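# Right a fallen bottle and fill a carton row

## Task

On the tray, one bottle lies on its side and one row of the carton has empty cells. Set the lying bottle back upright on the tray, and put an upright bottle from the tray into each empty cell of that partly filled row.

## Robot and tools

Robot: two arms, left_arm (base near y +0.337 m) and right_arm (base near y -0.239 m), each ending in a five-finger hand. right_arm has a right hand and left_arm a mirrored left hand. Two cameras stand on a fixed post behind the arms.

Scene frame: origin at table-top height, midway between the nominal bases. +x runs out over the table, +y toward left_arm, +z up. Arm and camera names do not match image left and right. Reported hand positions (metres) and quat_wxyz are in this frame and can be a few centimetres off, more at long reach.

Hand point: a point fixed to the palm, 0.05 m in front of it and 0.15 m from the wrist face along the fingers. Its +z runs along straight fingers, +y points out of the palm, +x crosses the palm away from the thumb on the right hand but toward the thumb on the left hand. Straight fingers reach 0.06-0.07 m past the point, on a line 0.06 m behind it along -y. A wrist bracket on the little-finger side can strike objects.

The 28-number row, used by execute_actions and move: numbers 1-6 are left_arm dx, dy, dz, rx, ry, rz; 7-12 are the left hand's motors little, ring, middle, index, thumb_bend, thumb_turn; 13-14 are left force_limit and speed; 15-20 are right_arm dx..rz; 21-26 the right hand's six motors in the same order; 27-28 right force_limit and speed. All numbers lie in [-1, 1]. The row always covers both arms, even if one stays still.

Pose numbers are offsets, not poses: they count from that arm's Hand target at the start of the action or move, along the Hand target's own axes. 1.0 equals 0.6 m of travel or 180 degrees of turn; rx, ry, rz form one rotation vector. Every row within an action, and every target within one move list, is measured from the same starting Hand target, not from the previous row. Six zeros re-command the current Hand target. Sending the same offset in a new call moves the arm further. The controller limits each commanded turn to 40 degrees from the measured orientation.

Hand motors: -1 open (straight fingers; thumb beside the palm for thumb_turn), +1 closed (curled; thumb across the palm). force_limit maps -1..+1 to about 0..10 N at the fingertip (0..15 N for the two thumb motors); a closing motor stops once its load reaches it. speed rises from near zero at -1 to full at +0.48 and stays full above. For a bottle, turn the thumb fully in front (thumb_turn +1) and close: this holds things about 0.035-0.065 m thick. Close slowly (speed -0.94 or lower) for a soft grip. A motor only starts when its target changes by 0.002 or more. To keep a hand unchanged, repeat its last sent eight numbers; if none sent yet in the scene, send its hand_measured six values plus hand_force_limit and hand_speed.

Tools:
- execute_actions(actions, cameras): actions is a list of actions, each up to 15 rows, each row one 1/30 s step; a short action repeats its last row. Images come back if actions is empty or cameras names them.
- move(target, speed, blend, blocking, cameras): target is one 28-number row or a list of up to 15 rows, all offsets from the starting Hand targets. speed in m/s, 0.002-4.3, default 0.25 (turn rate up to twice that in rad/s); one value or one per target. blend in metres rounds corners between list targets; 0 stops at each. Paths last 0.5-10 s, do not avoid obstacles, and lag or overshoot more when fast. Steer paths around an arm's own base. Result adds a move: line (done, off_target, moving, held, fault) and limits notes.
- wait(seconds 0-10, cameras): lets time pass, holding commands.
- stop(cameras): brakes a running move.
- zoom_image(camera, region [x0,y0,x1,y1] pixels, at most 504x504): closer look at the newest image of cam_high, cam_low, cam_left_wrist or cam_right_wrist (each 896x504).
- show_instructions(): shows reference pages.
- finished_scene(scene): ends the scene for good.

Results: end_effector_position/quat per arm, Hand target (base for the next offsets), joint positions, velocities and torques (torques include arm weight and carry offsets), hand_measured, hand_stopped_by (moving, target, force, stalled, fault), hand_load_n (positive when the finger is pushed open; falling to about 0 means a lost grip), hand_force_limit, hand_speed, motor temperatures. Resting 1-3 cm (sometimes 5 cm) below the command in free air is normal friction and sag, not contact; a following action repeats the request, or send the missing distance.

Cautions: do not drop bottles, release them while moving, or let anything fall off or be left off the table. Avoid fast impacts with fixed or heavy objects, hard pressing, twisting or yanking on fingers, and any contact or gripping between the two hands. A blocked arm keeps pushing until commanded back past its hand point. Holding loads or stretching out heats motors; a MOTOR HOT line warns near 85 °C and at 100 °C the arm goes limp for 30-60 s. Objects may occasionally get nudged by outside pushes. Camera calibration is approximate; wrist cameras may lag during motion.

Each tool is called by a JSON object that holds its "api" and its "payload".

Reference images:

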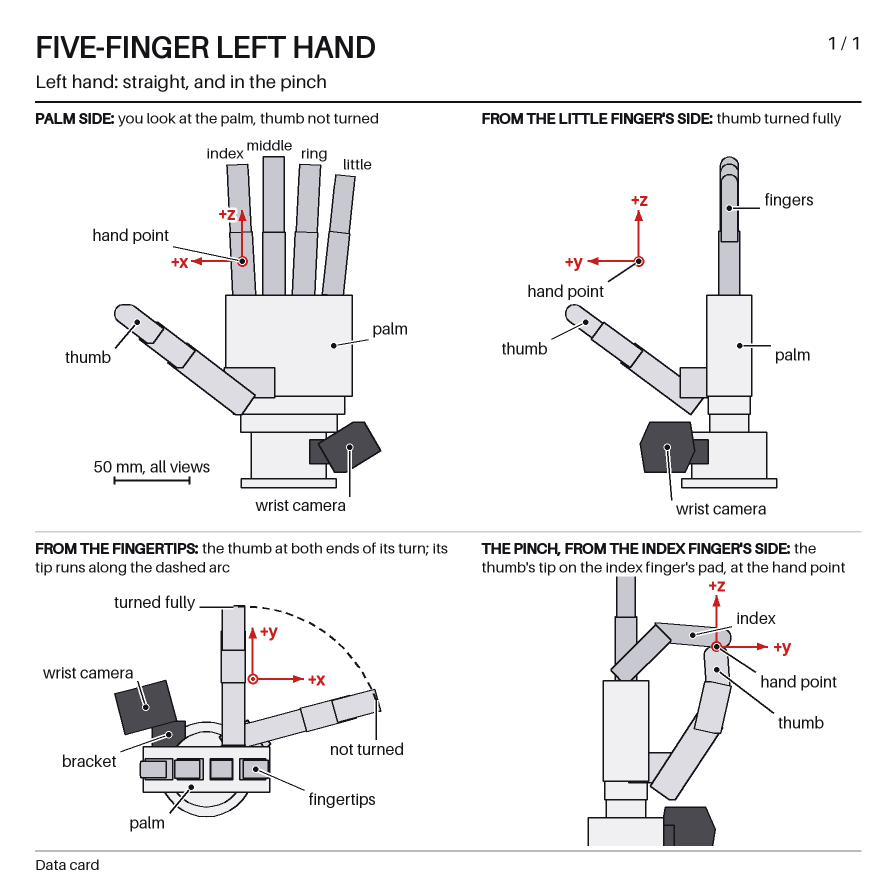

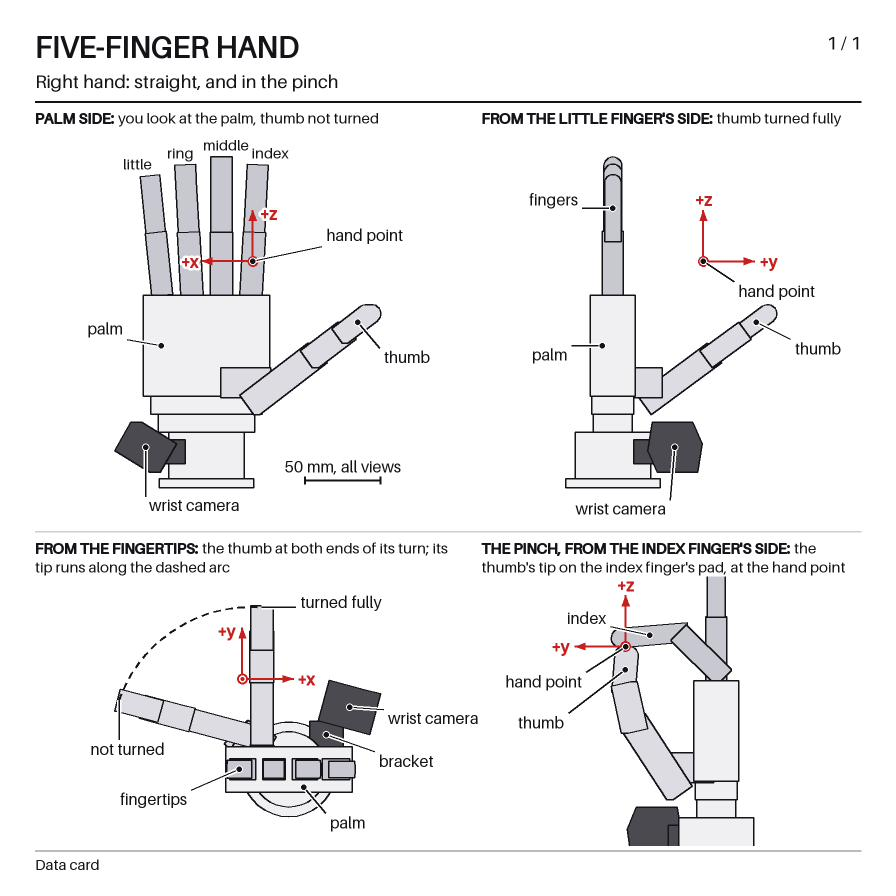

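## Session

{"api": "execute_actions", "payload": {"actions": []}}

Scene clock: 0.00 s.
left_arm: end_effector_position=(+0.7413, +0.1980, +0.3301) hand_measured=(-1.000, -1.000, -1.000, -1.000, -1.000, -1.000) hand_load_n=(+0.0, +0.0, +0.0, +0.0, +0.0, +0.0) hand_stopped_by=(target, target, target, target, target, target) hand_force_limit=0.00 hand_speed=-0.80 end_effector_quat_wxyz=(+0.449, +0.098, +0.860, -0.220) | right_arm: end_effector_position=(+0.2755, -0.1132, +0.3771) hand_measured=(-1.000, -1.000, -1.000, -1.000, -1.000, -1.000) hand_load_n=(+0.0, +0.0, +0.0, +0.0, +0.0, +0.0) hand_stopped_by=(target, target, target, target, target, target) hand_force_limit=0.00 hand_speed=-0.80 end_effector_quat_wxyz=(+0.717, -0.551, +0.411, -0.113)
Joint positions: left_arm=[-0.182 1.735 1.738 -0.562 0.343 1.437] | right_arm=[-0.226 0.653 0.602 0.154 -1.006 0.571]
Joint velocities: within noise
Joint torques (N m): no reading
Motor temperatures (°C): left_arm=[29 34 32 30 28 29] | right_arm=[30 30 36 27 28 28]
Heat: left arm: hottest shoulder 34 °C; right arm: hottest elbow 36 °C.
Hand target: left_arm +0.7463, +0.1971, +0.3465; +0.462, +0.100, +0.853, -0.220 | right_arm +0.2764, -0.1134, +0.3909; +0.721, -0.552, +0.400, -0.122
camera_calibration:
cam_left_wrist: T_world_to_cam=[[-0.530626, -0.844571, 0.0716633, 0.537297], [-0.764594, 0.440453, -0.470528, 0.635728], [0.36583, -0.304468, -0.87947, 0.194441], [0, 0, 0, 1]] pos_world=[0.700045, 0.232978, 0.431629]
cam_right_wrist: T_world_to_cam=[[-0.114078, 0.197181, -0.973707, 0.419165], [-0.97355, 0.173106, 0.149115, 0.223266], [0.197957, 0.964963, 0.172217, 0.0969889], [0, 0, 0, 1]] pos_world=[0.245978, -0.214891, 0.358148]

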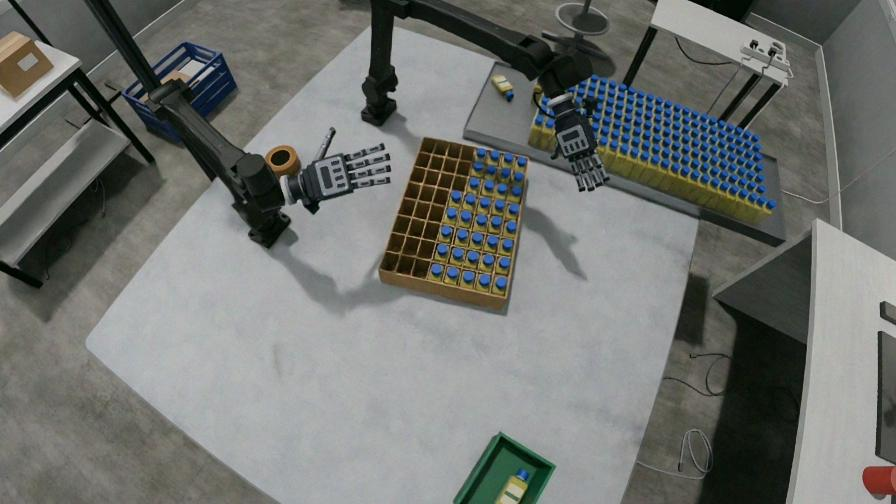

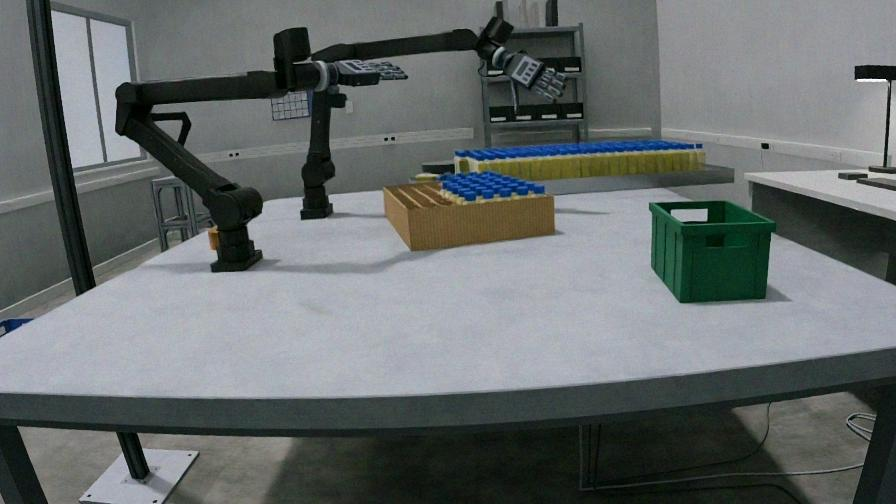

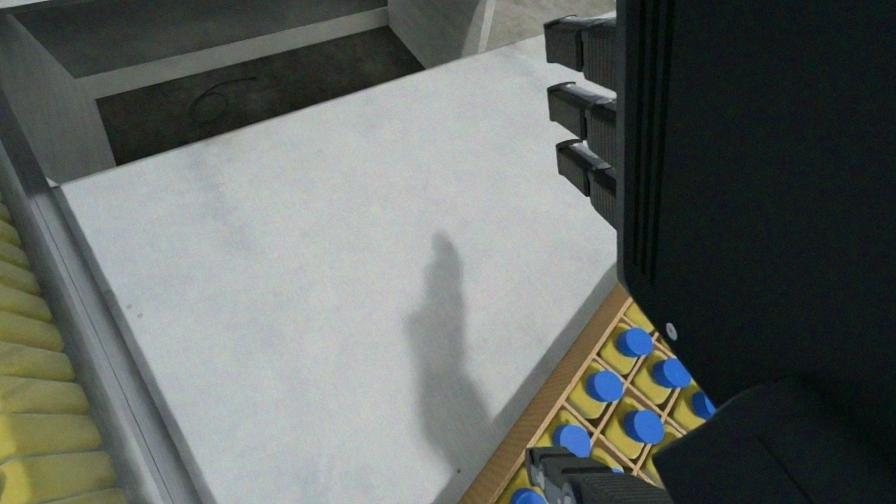

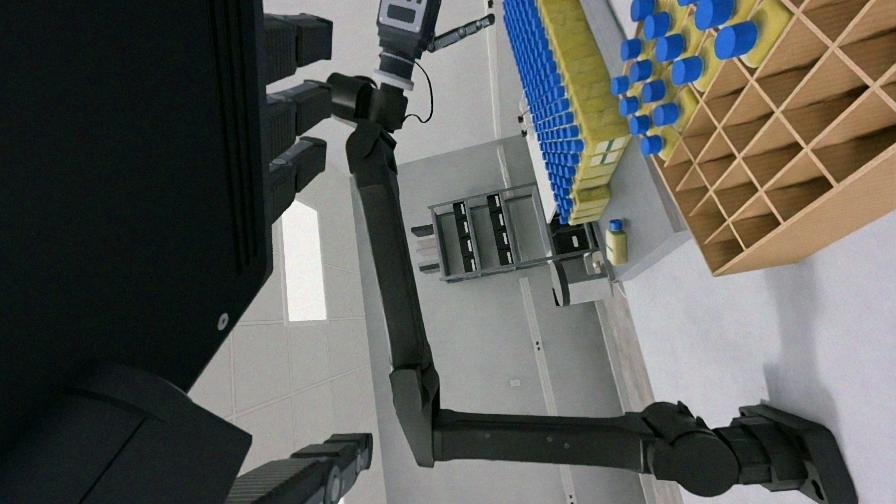

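{"api": "zoom_image", "payload": {"camera": "cam_high", "region": [370, 130, 540, 310]}}

{"api": "zoom_image", "payload": {"camera": "cam_high", "region": [455, 50, 615, 190]}}

{"api": "zoom_image", "payload": {"camera": "cam_low", "region": [380, 130, 580, 260]}}

{"api": "zoom_image", "payload": {"camera": "cam_right_wrist", "region": [480, 0, 896, 300]}}

Scaled by 2.800 from the camera's 896x504 image, which has a finer 1280x720 frame.

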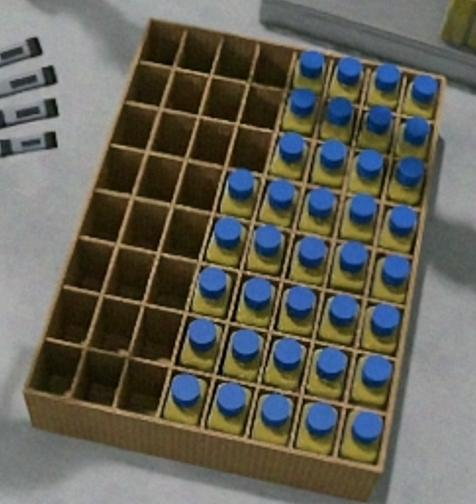

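Scaled by 3.150 from the camera's 896x504 image, which has a finer 1280x720 frame.

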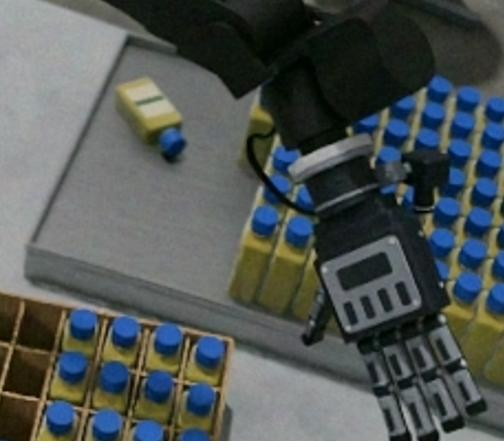

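Scaled by 2.520 from the camera's 896x504 image, which has a finer 1280x720 frame.

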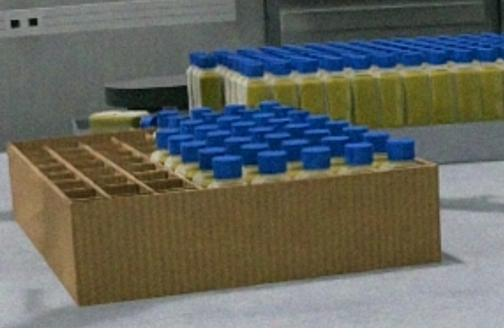

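Scaled by 1.212 from the camera's 896x504 image, which has a finer 1280x720 frame.

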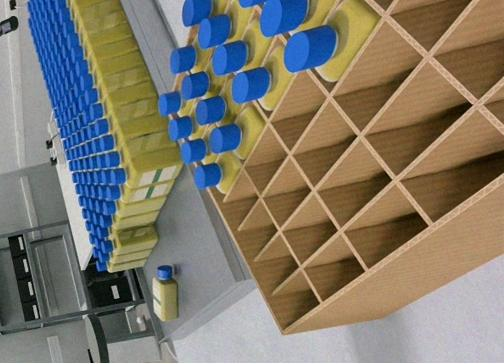

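{"api": "move", "payload": {"target": [0.4987,0.4477,-0.6962,-0.4651,-0.3097,-0.4568,-1,-1,-0.4,-0.4,-1,1,0,0,0,0,0,0,0,0,-1,-1,-1,-1,-1,-1,0,-0.8], "cameras": ["all"], "speed": 0.3}}

{"api": "zoom_image", "payload": {"camera": "cam_high", "region": [440, 30, 600, 170]}}

Scene clock: 35.30 s.
left_arm: end_effector_position=(+0.3626, +0.6146, +0.2117) hand_measured=(-1.000, -1.000, -0.400, -0.400, -1.000, +1.000) hand_load_n=(+0.0, +0.0, +0.0, +0.0, +0.0, +0.5) hand_stopped_by=(target, target, target, target, target, target) hand_force_limit=0.00 hand_speed=0.00 end_effector_quat_wxyz=(-0.457, +0.799, -0.378, -0.104) | right_arm: end_effector_position=(+0.2755, -0.1132, +0.3771) hand_measured=(-1.000, -1.000, -1.000, -1.000, -1.000, -1.000) hand_load_n=(+0.0, +0.0, +0.0, +0.0, +0.0, +0.0) hand_stopped_by=(target, target, target, target, target, target) hand_force_limit=0.00 hand_speed=-0.80 end_effector_quat_wxyz=(+0.717, -0.551, +0.411, -0.113)
Joint positions: left_arm=[0.414 1.216 0.969 -0.6 -0.724 0.025] | right_arm=[-0.226 0.653 0.602 0.154 -1.006 0.571]
Joint torques (N m): left_arm=[2.61 -7.06 10.43 1.1 -0.55 -0.27] | right_arm=[-0.62 -1.96 12.48 1.66 -0.01 0.02]
Motor temperatures (°C): left_arm=[29 35 35 30 28 29] | right_arm=[30 30 41 27 28 28]
Heat: left arm: hottest shoulder 35 °C; right arm: hottest elbow 41 °C.
Hand target: left_arm +0.3706, +0.6202, +0.2197; -0.460, +0.802, -0.367, -0.101 | right_arm +0.2764, -0.1134, +0.3909; +0.721, -0.552, +0.400, -0.122
Off the commanded pose: left_arm 0.013 m, 1 deg | right_arm 0.014 m, 2 deg.
move: off_target (left_arm, right_arm)
camera_calibration:
cam_left_wrist: T_world_to_cam=[[0.855528, 0.123665, 0.502771, -0.492187], [0.296177, -0.913378, -0.279322, 0.513836], [0.424677, 0.387877, -0.818047, -0.104184], [0, 0, 0, 1]] pos_world=[0.313138, 0.570604, 0.305755]
cam_right_wrist: T_world_to_cam=[[-0.114078, 0.197181, -0.973707, 0.419165], [-0.97355, 0.173106, 0.149115, 0.223266], [0.197957, 0.964963, 0.172217, 0.0969889], [0, 0, 0, 1]] pos_world=[0.245978, -0.214891, 0.358148]

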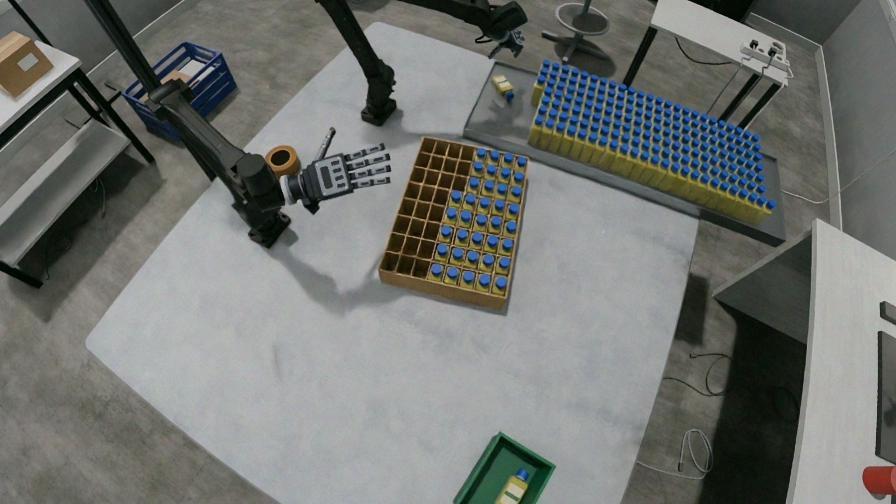

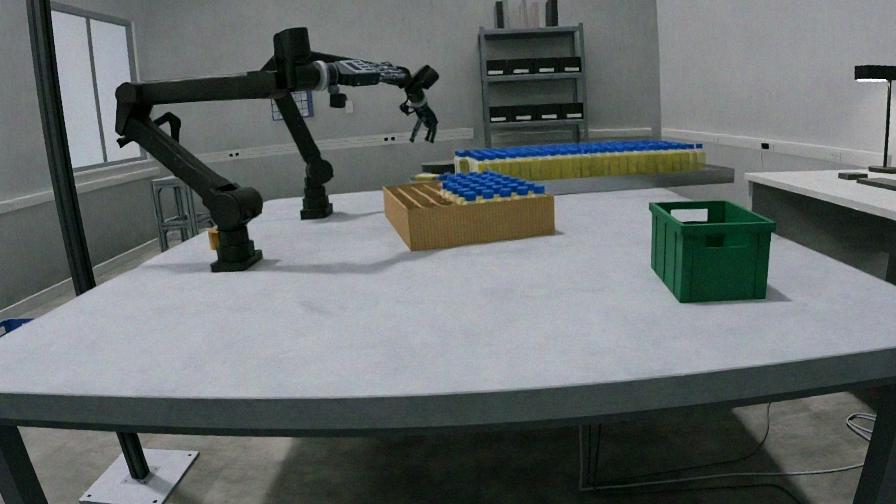

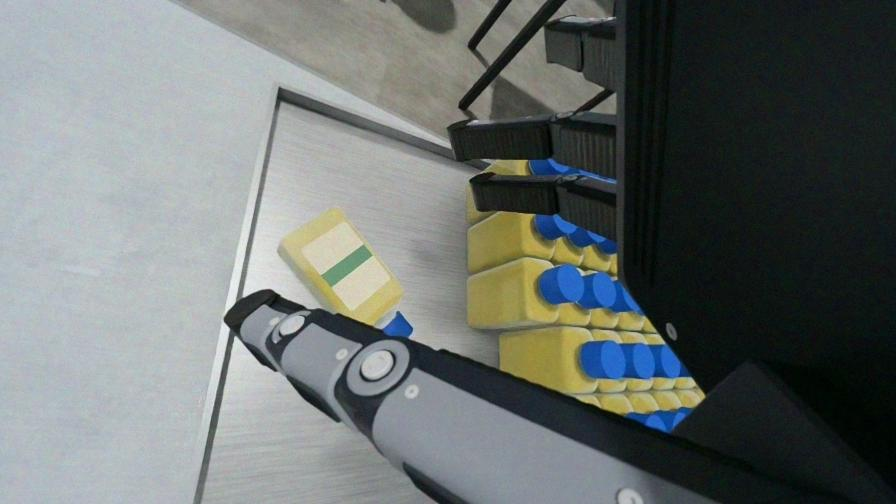

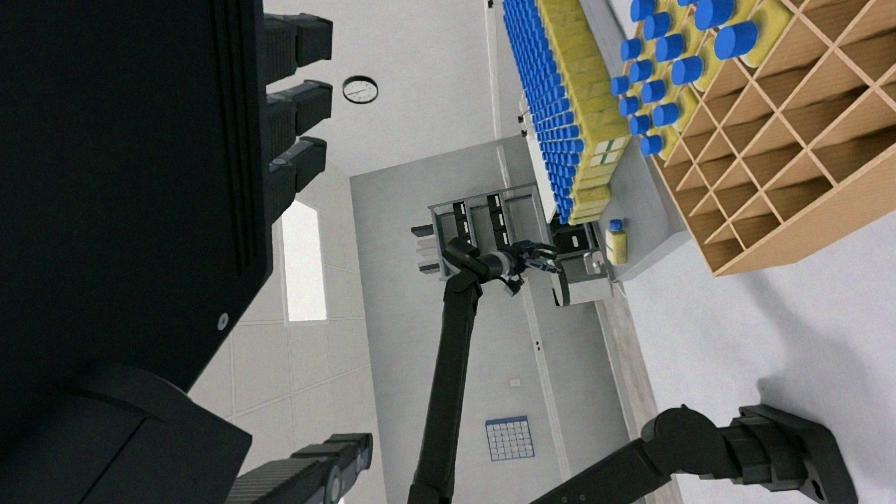

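Scaled by 3.150 from the camera's 896x504 image, which has a finer 1280x720 frame.

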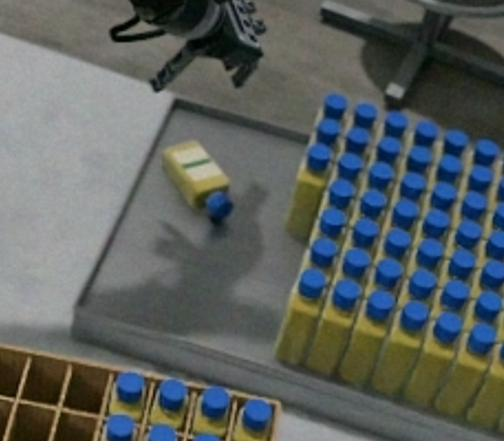

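{"api": "move", "payload": {"target": [0.1032,0.087,0.1532,0.0067,0.0088,0.0074,-1,-1,-0.4,-0.4,-1,1,0,0,0,0,0,0,0,0,-1,-1,-1,-1,-1,-1,0,-0.8], "cameras": ["cam_left_wrist", "cam_high"], "speed": 0.15}}

{"api": "zoom_image", "payload": {"camera": "cam_high", "region": [470, 50, 550, 130]}}

Scene clock: 44.57 s.
left_arm: end_effector_position=(+0.3960, +0.6406, +0.1048) hand_measured=(-1.000, -1.000, -0.400, -0.400, -1.000, +1.000) hand_load_n=(+0.0, +0.0, +0.0, +0.0, +0.0, +0.0) hand_stopped_by=(target, target, target, target, target, target) hand_force_limit=0.00 hand_speed=0.00 end_effector_quat_wxyz=(-0.460, +0.796, -0.384, -0.088) | right_arm: end_effector_position=(+0.2755, -0.1132, +0.3771) hand_measured=(-1.000, -1.000, -1.000, -1.000, -1.000, -1.000) hand_load_n=(+0.0, -0.5, -0.5, +0.0, +0.0, -0.5) hand_stopped_by=(target, target, target, target, target, target) hand_force_limit=0.00 hand_speed=-0.80 end_effector_quat_wxyz=(+0.717, -0.551, +0.411, -0.113)
Joint positions: left_arm=[0.448 1.432 0.856 -0.222 -0.671 0.07] | right_arm=[-0.226 0.653 0.602 0.154 -1.006 0.571]
Joint torques (N m): left_arm=[3.14 -10.58 7.2 2.22 -0.32 0.06] | right_arm=[-0.62 -1.96 12.51 1.66 0 0.01]
Heat: left arm: hottest elbow 36 °C; right arm: hottest elbow 42 °C.
Hand target: left_arm +0.3953, +0.6479, +0.1029; -0.462, +0.794, -0.384, -0.091 | right_arm +0.2764, -0.1134, +0.3909; +0.721, -0.552, +0.400, -0.122
Off the commanded pose: left_arm 0.008 m, 0 deg | right_arm 0.014 m, 2 deg.
move: off_target (right_arm)
camera_calibration:
cam_left_wrist: T_world_to_cam=[[0.846612, 0.103507, 0.522049, -0.455792], [0.277986, -0.922468, -0.267913, 0.509721], [0.453842, 0.371941, -0.809745, -0.218171], [0, 0, 0, 1]] pos_world=[0.343198, 0.598526, 0.197844]
Images, in order (width x height): cam_high 896x504, cam_left_wrist 896x504.

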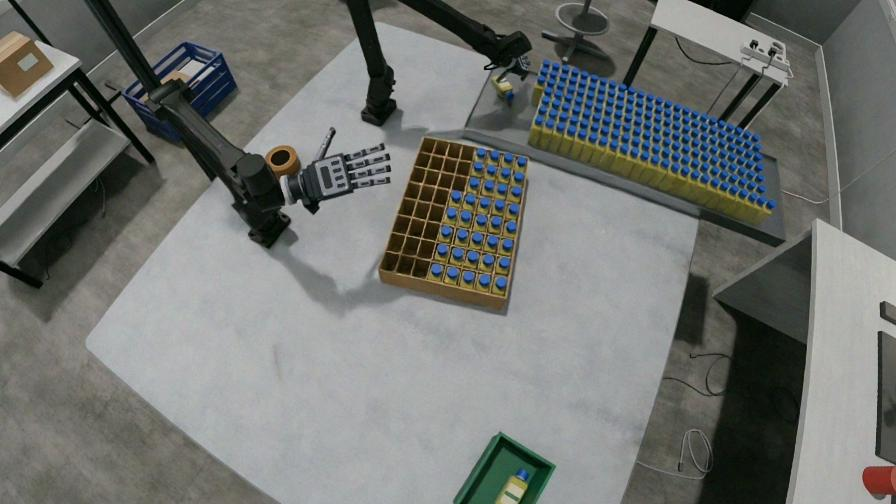

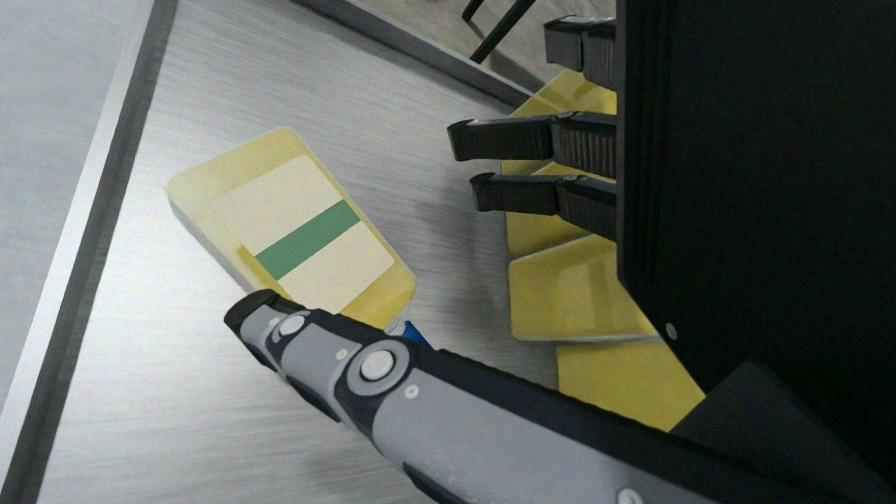

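Scaled by 6.300 from the camera's 896x504 image, which has a finer 1280x720 frame.

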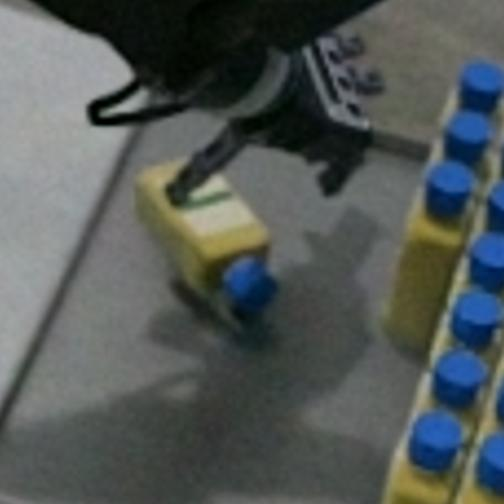

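{"api": "move", "payload": {"target": [0.04,0.0683,0.0562,0,0,0,-1,-1,-0.4,-0.4,-1,1,0,0,0,0,0,0,0,0,-1,-1,-1,-1,-1,-1,0,-0.8], "cameras": ["cam_left_wrist", "cam_high"], "speed": 0.1}}

{"api": "zoom_image", "payload": {"camera": "cam_high", "region": [470, 50, 550, 130]}}

Scene clock: 53.43 s.
left_arm: end_effector_position=(+0.3967, +0.6461, +0.0608) hand_measured=(-1.000, -1.000, -0.400, -0.400, -1.000, +1.000) hand_load_n=(+0.0, +0.0, +0.0, -1.0, +0.0, +0.0) hand_stopped_by=(target, target, target, target, target, target) hand_force_limit=0.00 hand_speed=0.00 end_effector_quat_wxyz=(-0.471, +0.793, -0.378, -0.081) | right_arm: end_effector_position=(+0.2755, -0.1132, +0.3771) hand_measured=(-1.000, -1.000, -1.000, -1.000, -1.000, -1.000) hand_load_n=(+0.0, +0.0, +0.0, +0.0, +0.0, +0.0) hand_stopped_by=(target, target, target, target, target, target) hand_force_limit=0.00 hand_speed=-0.80 end_effector_quat_wxyz=(+0.717, -0.551, +0.411, -0.113)
Joint positions: left_arm=[0.458 1.514 0.786 -0.034 -0.665 0.082] | right_arm=[-0.226 0.653 0.602 0.154 -1.006 0.571]
Joint torques (N m): left_arm=[3.19 -9.11 5.93 2.28 -0.15 0.05] | right_arm=[-0.5 -2.2 12.51 1.62 -0.01 0.01]
Heat: left arm: hottest elbow 36 °C; right arm: hottest elbow 43 °C.
Hand target: left_arm +0.3903, +0.6509, +0.0448; -0.462, +0.794, -0.384, -0.091 | right_arm +0.2764, -0.1134, +0.3909; +0.721, -0.552, +0.400, -0.122
Off the commanded pose: left_arm 0.018 m, 2 deg | right_arm 0.014 m, 2 deg.
move: off_target (left_arm, right_arm)
camera_calibration:
cam_left_wrist: T_world_to_cam=[[0.833282, 0.0942996, 0.544746, -0.424206], [0.283914, -0.918478, -0.2753, 0.49833], [0.474377, 0.384064, -0.792125, -0.27313], [0, 0, 0, 1]] pos_world=[0.341567, 0.602607, 0.151922]
Images, in order (width x height): cam_high 896x504, cam_left_wrist 896x504.

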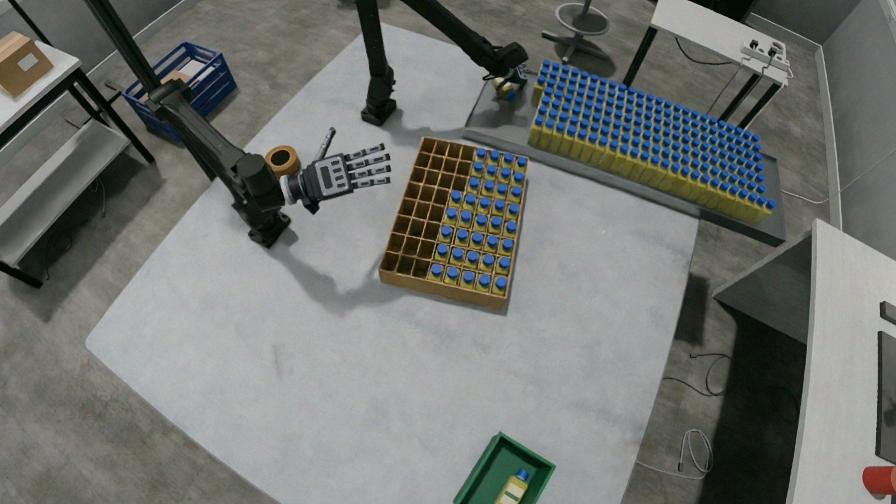

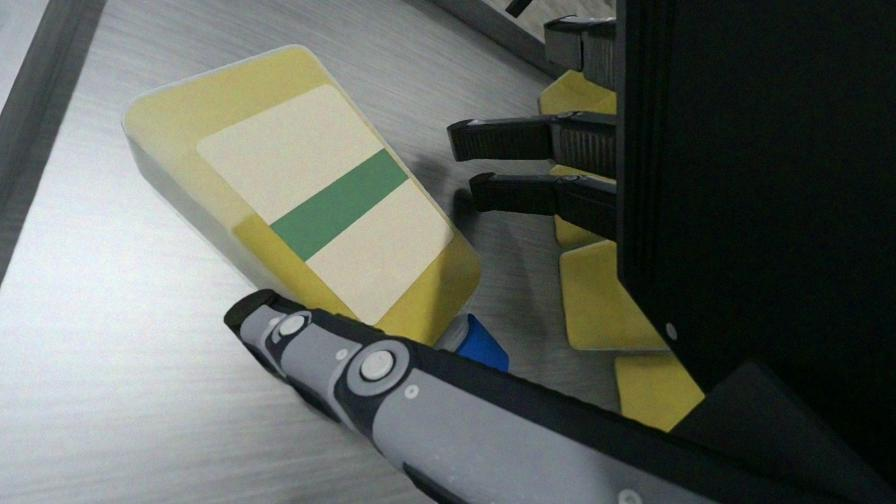

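Scaled by 6.300 from the camera's 896x504 image, which has a finer 1280x720 frame.

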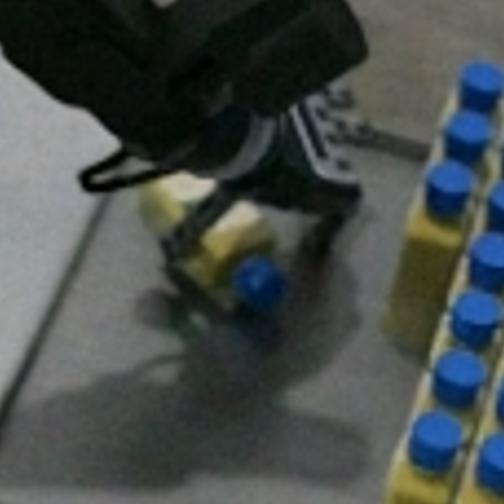

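{"api": "move", "payload": {"target": [-0.0377,-0.0505,-0.0563,0,0,0,-1,-1,-0.4,-0.4,-1,1,0,0,0,0,0,0,0,0,-1,-1,-1,-1,-1,-1,0,-0.8], "cameras": ["cam_left_wrist"], "speed": 0.1}}

Scene clock: 60.13 s.
left_arm: end_effector_position=(+0.3746, +0.6349, +0.0714) hand_measured=(-1.000, -1.000, -0.400, -0.400, -1.000, +1.000) hand_load_n=(+0.0, +0.0, +0.0, +0.0, +0.0, +0.5) hand_stopped_by=(target, target, target, target, target, target) hand_force_limit=0.00 hand_speed=0.00 end_effector_quat_wxyz=(-0.445, +0.798, -0.395, -0.101) | right_arm: end_effector_position=(+0.2755, -0.1132, +0.3771) hand_measured=(-1.000, -1.000, -1.000, -1.000, -1.000, -1.000) hand_load_n=(+0.0, +0.0, +0.0, +0.0, +0.0, +0.0) hand_stopped_by=(target, target, target, target, target, target) hand_force_limit=0.00 hand_speed=-0.80 end_effector_quat_wxyz=(+0.717, -0.551, +0.411, -0.113)
Joint positions: left_arm=[0.458 1.453 0.786 -0.17 -0.665 0.082] | right_arm=[-0.226 0.653 0.602 0.154 -1.006 0.571]
Joint torques (N m): left_arm=[2.49 -12.51 9.65 1.05 -0.52 -0.03] | right_arm=[-0.5 -1.96 12.52 1.63 -0.02 0.01]
Heat: left arm: hottest elbow 36 °C; right arm: hottest elbow 43 °C.
Hand target: left_arm +0.3887, +0.6441, +0.0950; -0.461, +0.795, -0.384, -0.091 | right_arm +0.2764, -0.1134, +0.3909; +0.721, -0.552, +0.400, -0.122
Off the commanded pose: left_arm 0.029 m, 3 deg | right_arm 0.014 m, 2 deg.
move: off_target (left_arm, right_arm)
camera_calibration:
cam_left_wrist: T_world_to_cam=[[0.867759, 0.111792, 0.484249, -0.430238], [0.265902, -0.927617, -0.262342, 0.508832], [0.41987, 0.356412, -0.834674, -0.208891], [0, 0, 0, 1]] pos_world=[0.325751, 0.594549, 0.167475]
Images, in order (width x height): cam_left_wrist 896x504.

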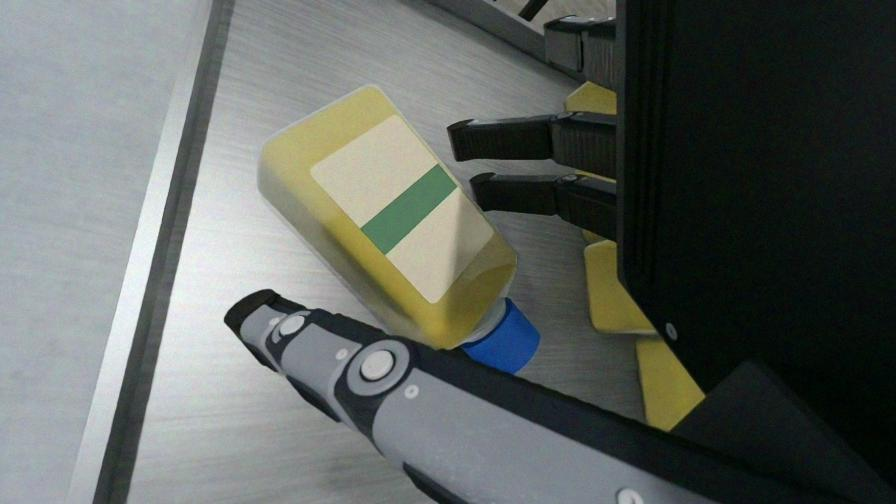

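{"api": "move", "payload": {"target": [0.0442,0.0607,0.0465,0,0,0,-1,-1,-0.4,-0.4,-1,1,0,0,0,0,0,0,0,0,-1,-1,-1,-1,-1,-1,0,-0.8], "cameras": ["cam_left_wrist"], "speed": 0.1}}

Scene clock: 64.17 s.
left_arm: end_effector_position=(+0.3909, +0.6441, +0.0604) hand_measured=(-1.000, -1.000, -0.400, -0.400, -1.000, +1.000) hand_load_n=(+0.0, +0.0, +0.0, -1.0, +0.0, +0.0) hand_stopped_by=(target, target, target, target, target, target) hand_force_limit=0.00 hand_speed=0.00 end_effector_quat_wxyz=(-0.473, +0.793, -0.376, -0.083) | right_arm: end_effector_position=(+0.2755, -0.1132, +0.3771) hand_measured=(-1.000, -1.000, -1.000, -1.000, -1.000, -1.000) hand_load_n=(+0.0, +0.0, +0.0, +0.0, +0.0, +0.0) hand_stopped_by=(target, target, target, target, target, target) hand_force_limit=0.00 hand_speed=-0.80 end_effector_quat_wxyz=(+0.717, -0.551, +0.411, -0.113)
Joint positions: left_arm=[0.457 1.502 0.77 -0.029 -0.672 0.082] | right_arm=[-0.226 0.653 0.602 0.154 -1.006 0.571]
Joint torques (N m): left_arm=[2.2 -8.23 5.67 2.07 -0.31 -0.11] | right_arm=[-0.85 -1.73 12.49 1.62 -0.01 0.02]
Heat: left arm: hottest shoulder 36 °C; right arm: hottest elbow 44 °C.
Hand target: left_arm +0.3875, +0.6423, +0.0420; -0.461, +0.795, -0.384, -0.091 | right_arm +0.2764, -0.1134, +0.3909; +0.721, -0.552, +0.400, -0.122
Off the commanded pose: left_arm 0.019 m, 2 deg | right_arm 0.014 m, 2 deg.
move: off_target (left_arm, right_arm)
camera_calibration:
cam_left_wrist: T_world_to_cam=[[0.833897, 0.0958217, 0.543538, -0.420036], [0.287658, -0.915934, -0.279853, 0.49517], [0.471029, 0.389721, -0.791359, -0.272264], [0, 0, 0, 1]] pos_world=[0.336071, 0.599898, 0.151422]
Images, in order (width x height): cam_left_wrist 896x504.

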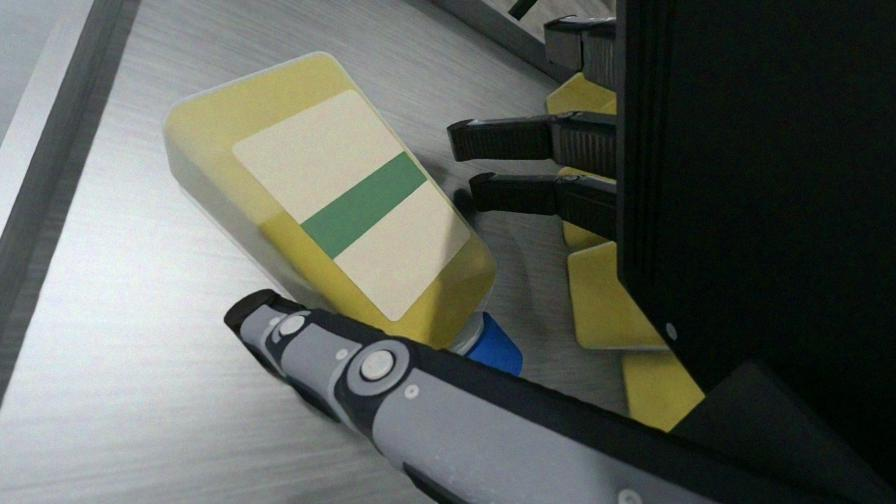

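{"api": "execute_actions", "payload": {"actions": [[[-0.01,-0.0133,-0.0111,0,0,0,-1,-1,0.3,0.3,-1,1,-0.3,-0.9,0,0,0,0,0,0,-1,-1,-1,-1,-1,-1,0,-0.8]],[[0,0,0,0,0,0,-1,-1,0.3,0.3,-0.5,1,-0.25,-0.9,0,0,0,0,0,0,-1,-1,-1,-1,-1,-1,0,-0.8]]], "cameras": ["cam_left_wrist"]}}

Scene clock: 72.80 s.
left_arm: end_effector_position=(+0.3893, +0.6435, +0.0595) hand_measured=(-1.000, -1.000, +0.008, +0.028, -0.856, +1.000) hand_load_n=(+0.0, +0.0, +3.0, +3.5, +5.5, -1.0) hand_stopped_by=(target, target, force, force, force, target) hand_force_limit=-0.25 hand_speed=-0.90 end_effector_quat_wxyz=(-0.470, +0.793, -0.378, -0.086) | right_arm: end_effector_position=(+0.2755, -0.1132, +0.3771) hand_measured=(-1.000, -1.000, -1.000, -1.000, -1.000, -1.000) hand_load_n=(+0.0, -0.5, +0.0, +0.0, +0.0, +0.0) hand_stopped_by=(target, target, target, target, target, target) hand_force_limit=0.00 hand_speed=-0.80 end_effector_quat_wxyz=(+0.717, -0.551, +0.411, -0.113)
Joint positions: left_arm=[0.457 1.502 0.77 -0.036 -0.674 0.082] | right_arm=[-0.226 0.653 0.602 0.154 -1.006 0.571]
Joint torques (N m): left_arm=[2.08 -10.34 6.67 0.91 -0.29 -0.07] | right_arm=[-0.62 -1.85 12.49 1.63 -0.01 0]
Heat: left arm: hottest shoulder 36 °C; right arm: hottest elbow 44 °C.
Hand target: left_arm +0.3875, +0.6424, +0.0541; -0.462, +0.794, -0.384, -0.091 | right_arm +0.2764, -0.1134, +0.3909; +0.721, -0.552, +0.400, -0.122
Off the commanded pose: left_arm 0.006 m, 1 deg | right_arm 0.014 m, 2 deg.
camera_calibration:
cam_left_wrist: T_world_to_cam=[[0.837675, 0.0979779, 0.537309, -0.420658], [0.286451, -0.916428, -0.279472, 0.495595], [0.465023, 0.38802, -0.795735, -0.268307], [0, 0, 0, 1]] pos_world=[0.33518, 0.599501, 0.151027]
Images, in order (width x height): cam_left_wrist 896x504.

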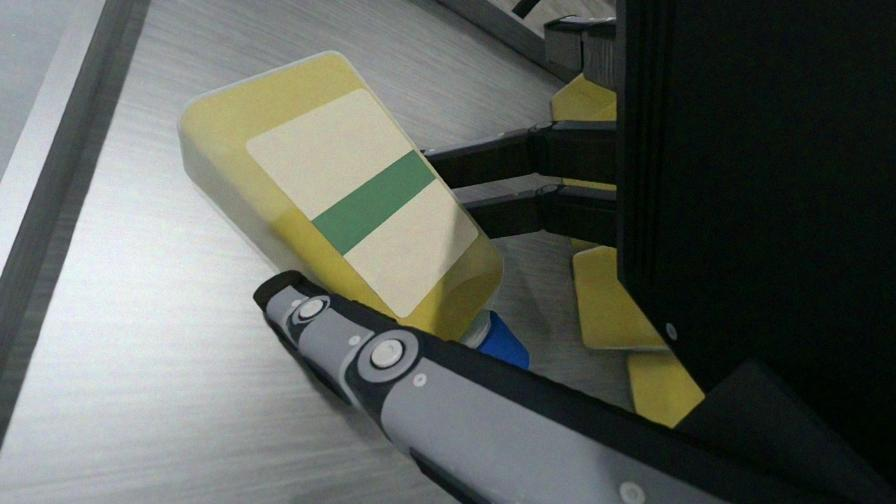

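{"api": "execute_actions", "payload": {"actions": [[[0,0,0,0,0,0,-1,-1,0.4,0.4,-0.45,1,-0.1,-0.92,0,0,0,0,0,0,-1,-1,-1,-1,-1,-1,0,-0.8]]]}}

{"api": "move", "payload": {"target": [-0.1083,-0.1437,-0.1207,0,0,0,-1,-1,0.4,0.4,-0.45,1,-0.1,-0.92,0,0,0,0,0,0,-1,-1,-1,-1,-1,-1,0,-0.8], "cameras": ["cam_left_wrist", "cam_high"], "speed": 0.1}}

{"api": "zoom_image", "payload": {"camera": "cam_high", "region": [470, 30, 550, 110]}}

Scene clock: 76.17 s.
left_arm: end_effector_position=(+0.3892, +0.6434, +0.0594) hand_measured=(-1.000, -1.000, +0.012, +0.032, -0.858, +1.000) hand_load_n=(+0.0, +0.0, +4.5, +4.5, +7.0, -2.0) hand_stopped_by=(target, target, force, force, force, target) hand_force_limit=-0.10 hand_speed=-0.92 end_effector_quat_wxyz=(-0.470, +0.793, -0.378, -0.086) | right_arm: end_effector_position=(+0.2755, -0.1132, +0.3771) hand_measured=(-1.000, -1.000, -1.000, -1.000, -1.000, -1.000) hand_load_n=(+0.0, +0.0, +0.0, +0.0, +0.0, -0.5) hand_stopped_by=(target, target, target, target, target, target) hand_force_limit=0.00 hand_speed=-0.80 end_effector_quat_wxyz=(+0.717, -0.551, +0.411, -0.113)
Joint positions: left_arm=[0.457 1.502 0.77 -0.037 -0.674 0.082] | right_arm=[-0.226 0.653 0.602 0.154 -1.006 0.571]
Joint torques (N m): left_arm=[2.26 -10.52 6.57 1.01 -0.27 -0.06] | right_arm=[-0.67 -2.02 12.53 1.69 0 0.03]
Heat: left arm: hottest shoulder 36 °C; right arm: hottest elbow 44 °C.
Hand target: left_arm +0.3875, +0.6424, +0.0540; -0.461, +0.795, -0.384, -0.091 | right_arm +0.2764, -0.1134, +0.3909; +0.721, -0.552, +0.400, -0.122
Off the commanded pose: left_arm 0.006 m, 1 deg | right_arm 0.014 m, 2 deg.

Scene clock: 78.00 s.
left_arm: end_effector_position=(+0.3736, +0.6336, +0.1513) hand_measured=(-1.000, -1.000, +0.012, +0.032, -0.858, +1.000) hand_load_n=(+0.0, -0.5, +4.5, +4.5, +7.5, -0.5) hand_stopped_by=(target, target, force, force, force, target) hand_force_limit=-0.10 hand_speed=-0.92 end_effector_quat_wxyz=(-0.438, +0.799, -0.399, -0.105) | right_arm: end_effector_position=(+0.2755, -0.1132, +0.3771) hand_measured=(-1.000, -1.000, -1.000, -1.000, -1.000, -1.000) hand_load_n=(+0.0, +0.0, +0.0, +0.0, +0.0, -0.5) hand_stopped_by=(target, target, target, target, target, target) hand_force_limit=0.00 hand_speed=-0.80 end_effector_quat_wxyz=(+0.717, -0.551, +0.411, -0.113)
Joint positions: left_arm=[0.457 1.331 0.916 -0.439 -0.664 0.082] | right_arm=[-0.226 0.653 0.602 0.154 -1.006 0.571]
Joint torques (N m): left_arm=[2.08 -11.81 11.36 1.21 -0.63 -0.04] | right_arm=[-0.79 -2.02 12.49 1.68 -0.01 0]
Heat: left arm: hottest shoulder 36 °C; right arm: hottest elbow 44 °C.
Hand target: left_arm +0.3875, +0.6425, +0.1843; -0.462, +0.794, -0.384, -0.091 | right_arm +0.2764, -0.1134, +0.3909; +0.721, -0.552, +0.400, -0.122
Off the commanded pose: left_arm 0.037 m, 4 deg | right_arm 0.014 m, 2 deg.
move: off_target (left_arm, right_arm)
camera_calibration:
cam_left_wrist: T_world_to_cam=[[0.875165, 0.115179, 0.469916, -0.470532], [0.260736, -0.930425, -0.257537, 0.531867], [0.407558, 0.347911, -0.844307, -0.129929], [0, 0, 0, 1]] pos_world=[0.32607, 0.594262, 0.248386]
Images, in order (width x height): cam_high 896x504, cam_left_wrist 896x504.

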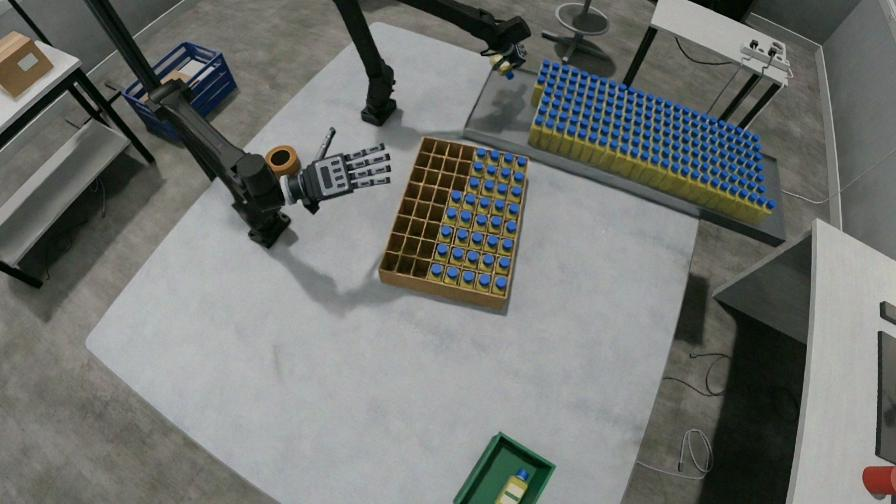

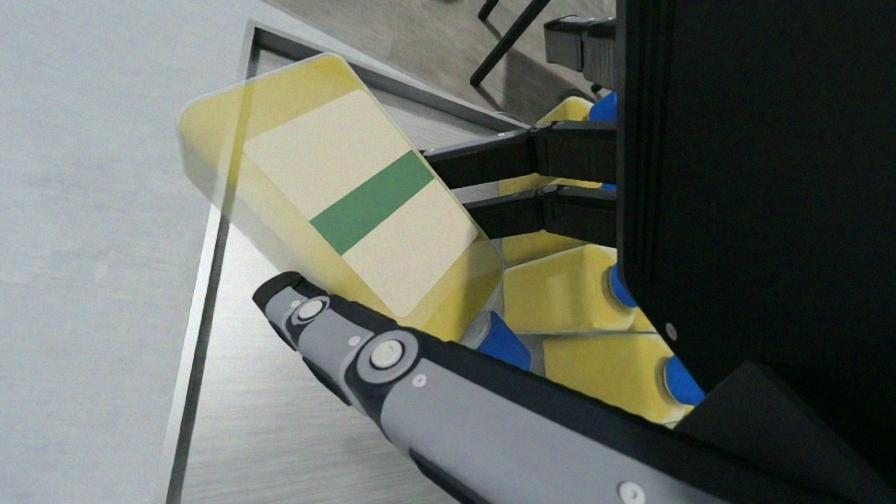

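Scaled by 6.300 from the camera's 896x504 image, which has a finer 1280x720 frame.

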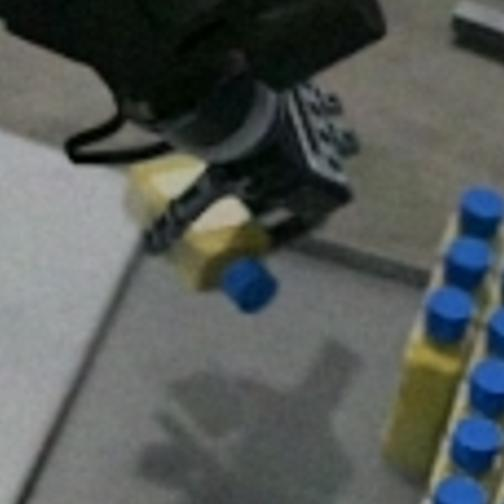

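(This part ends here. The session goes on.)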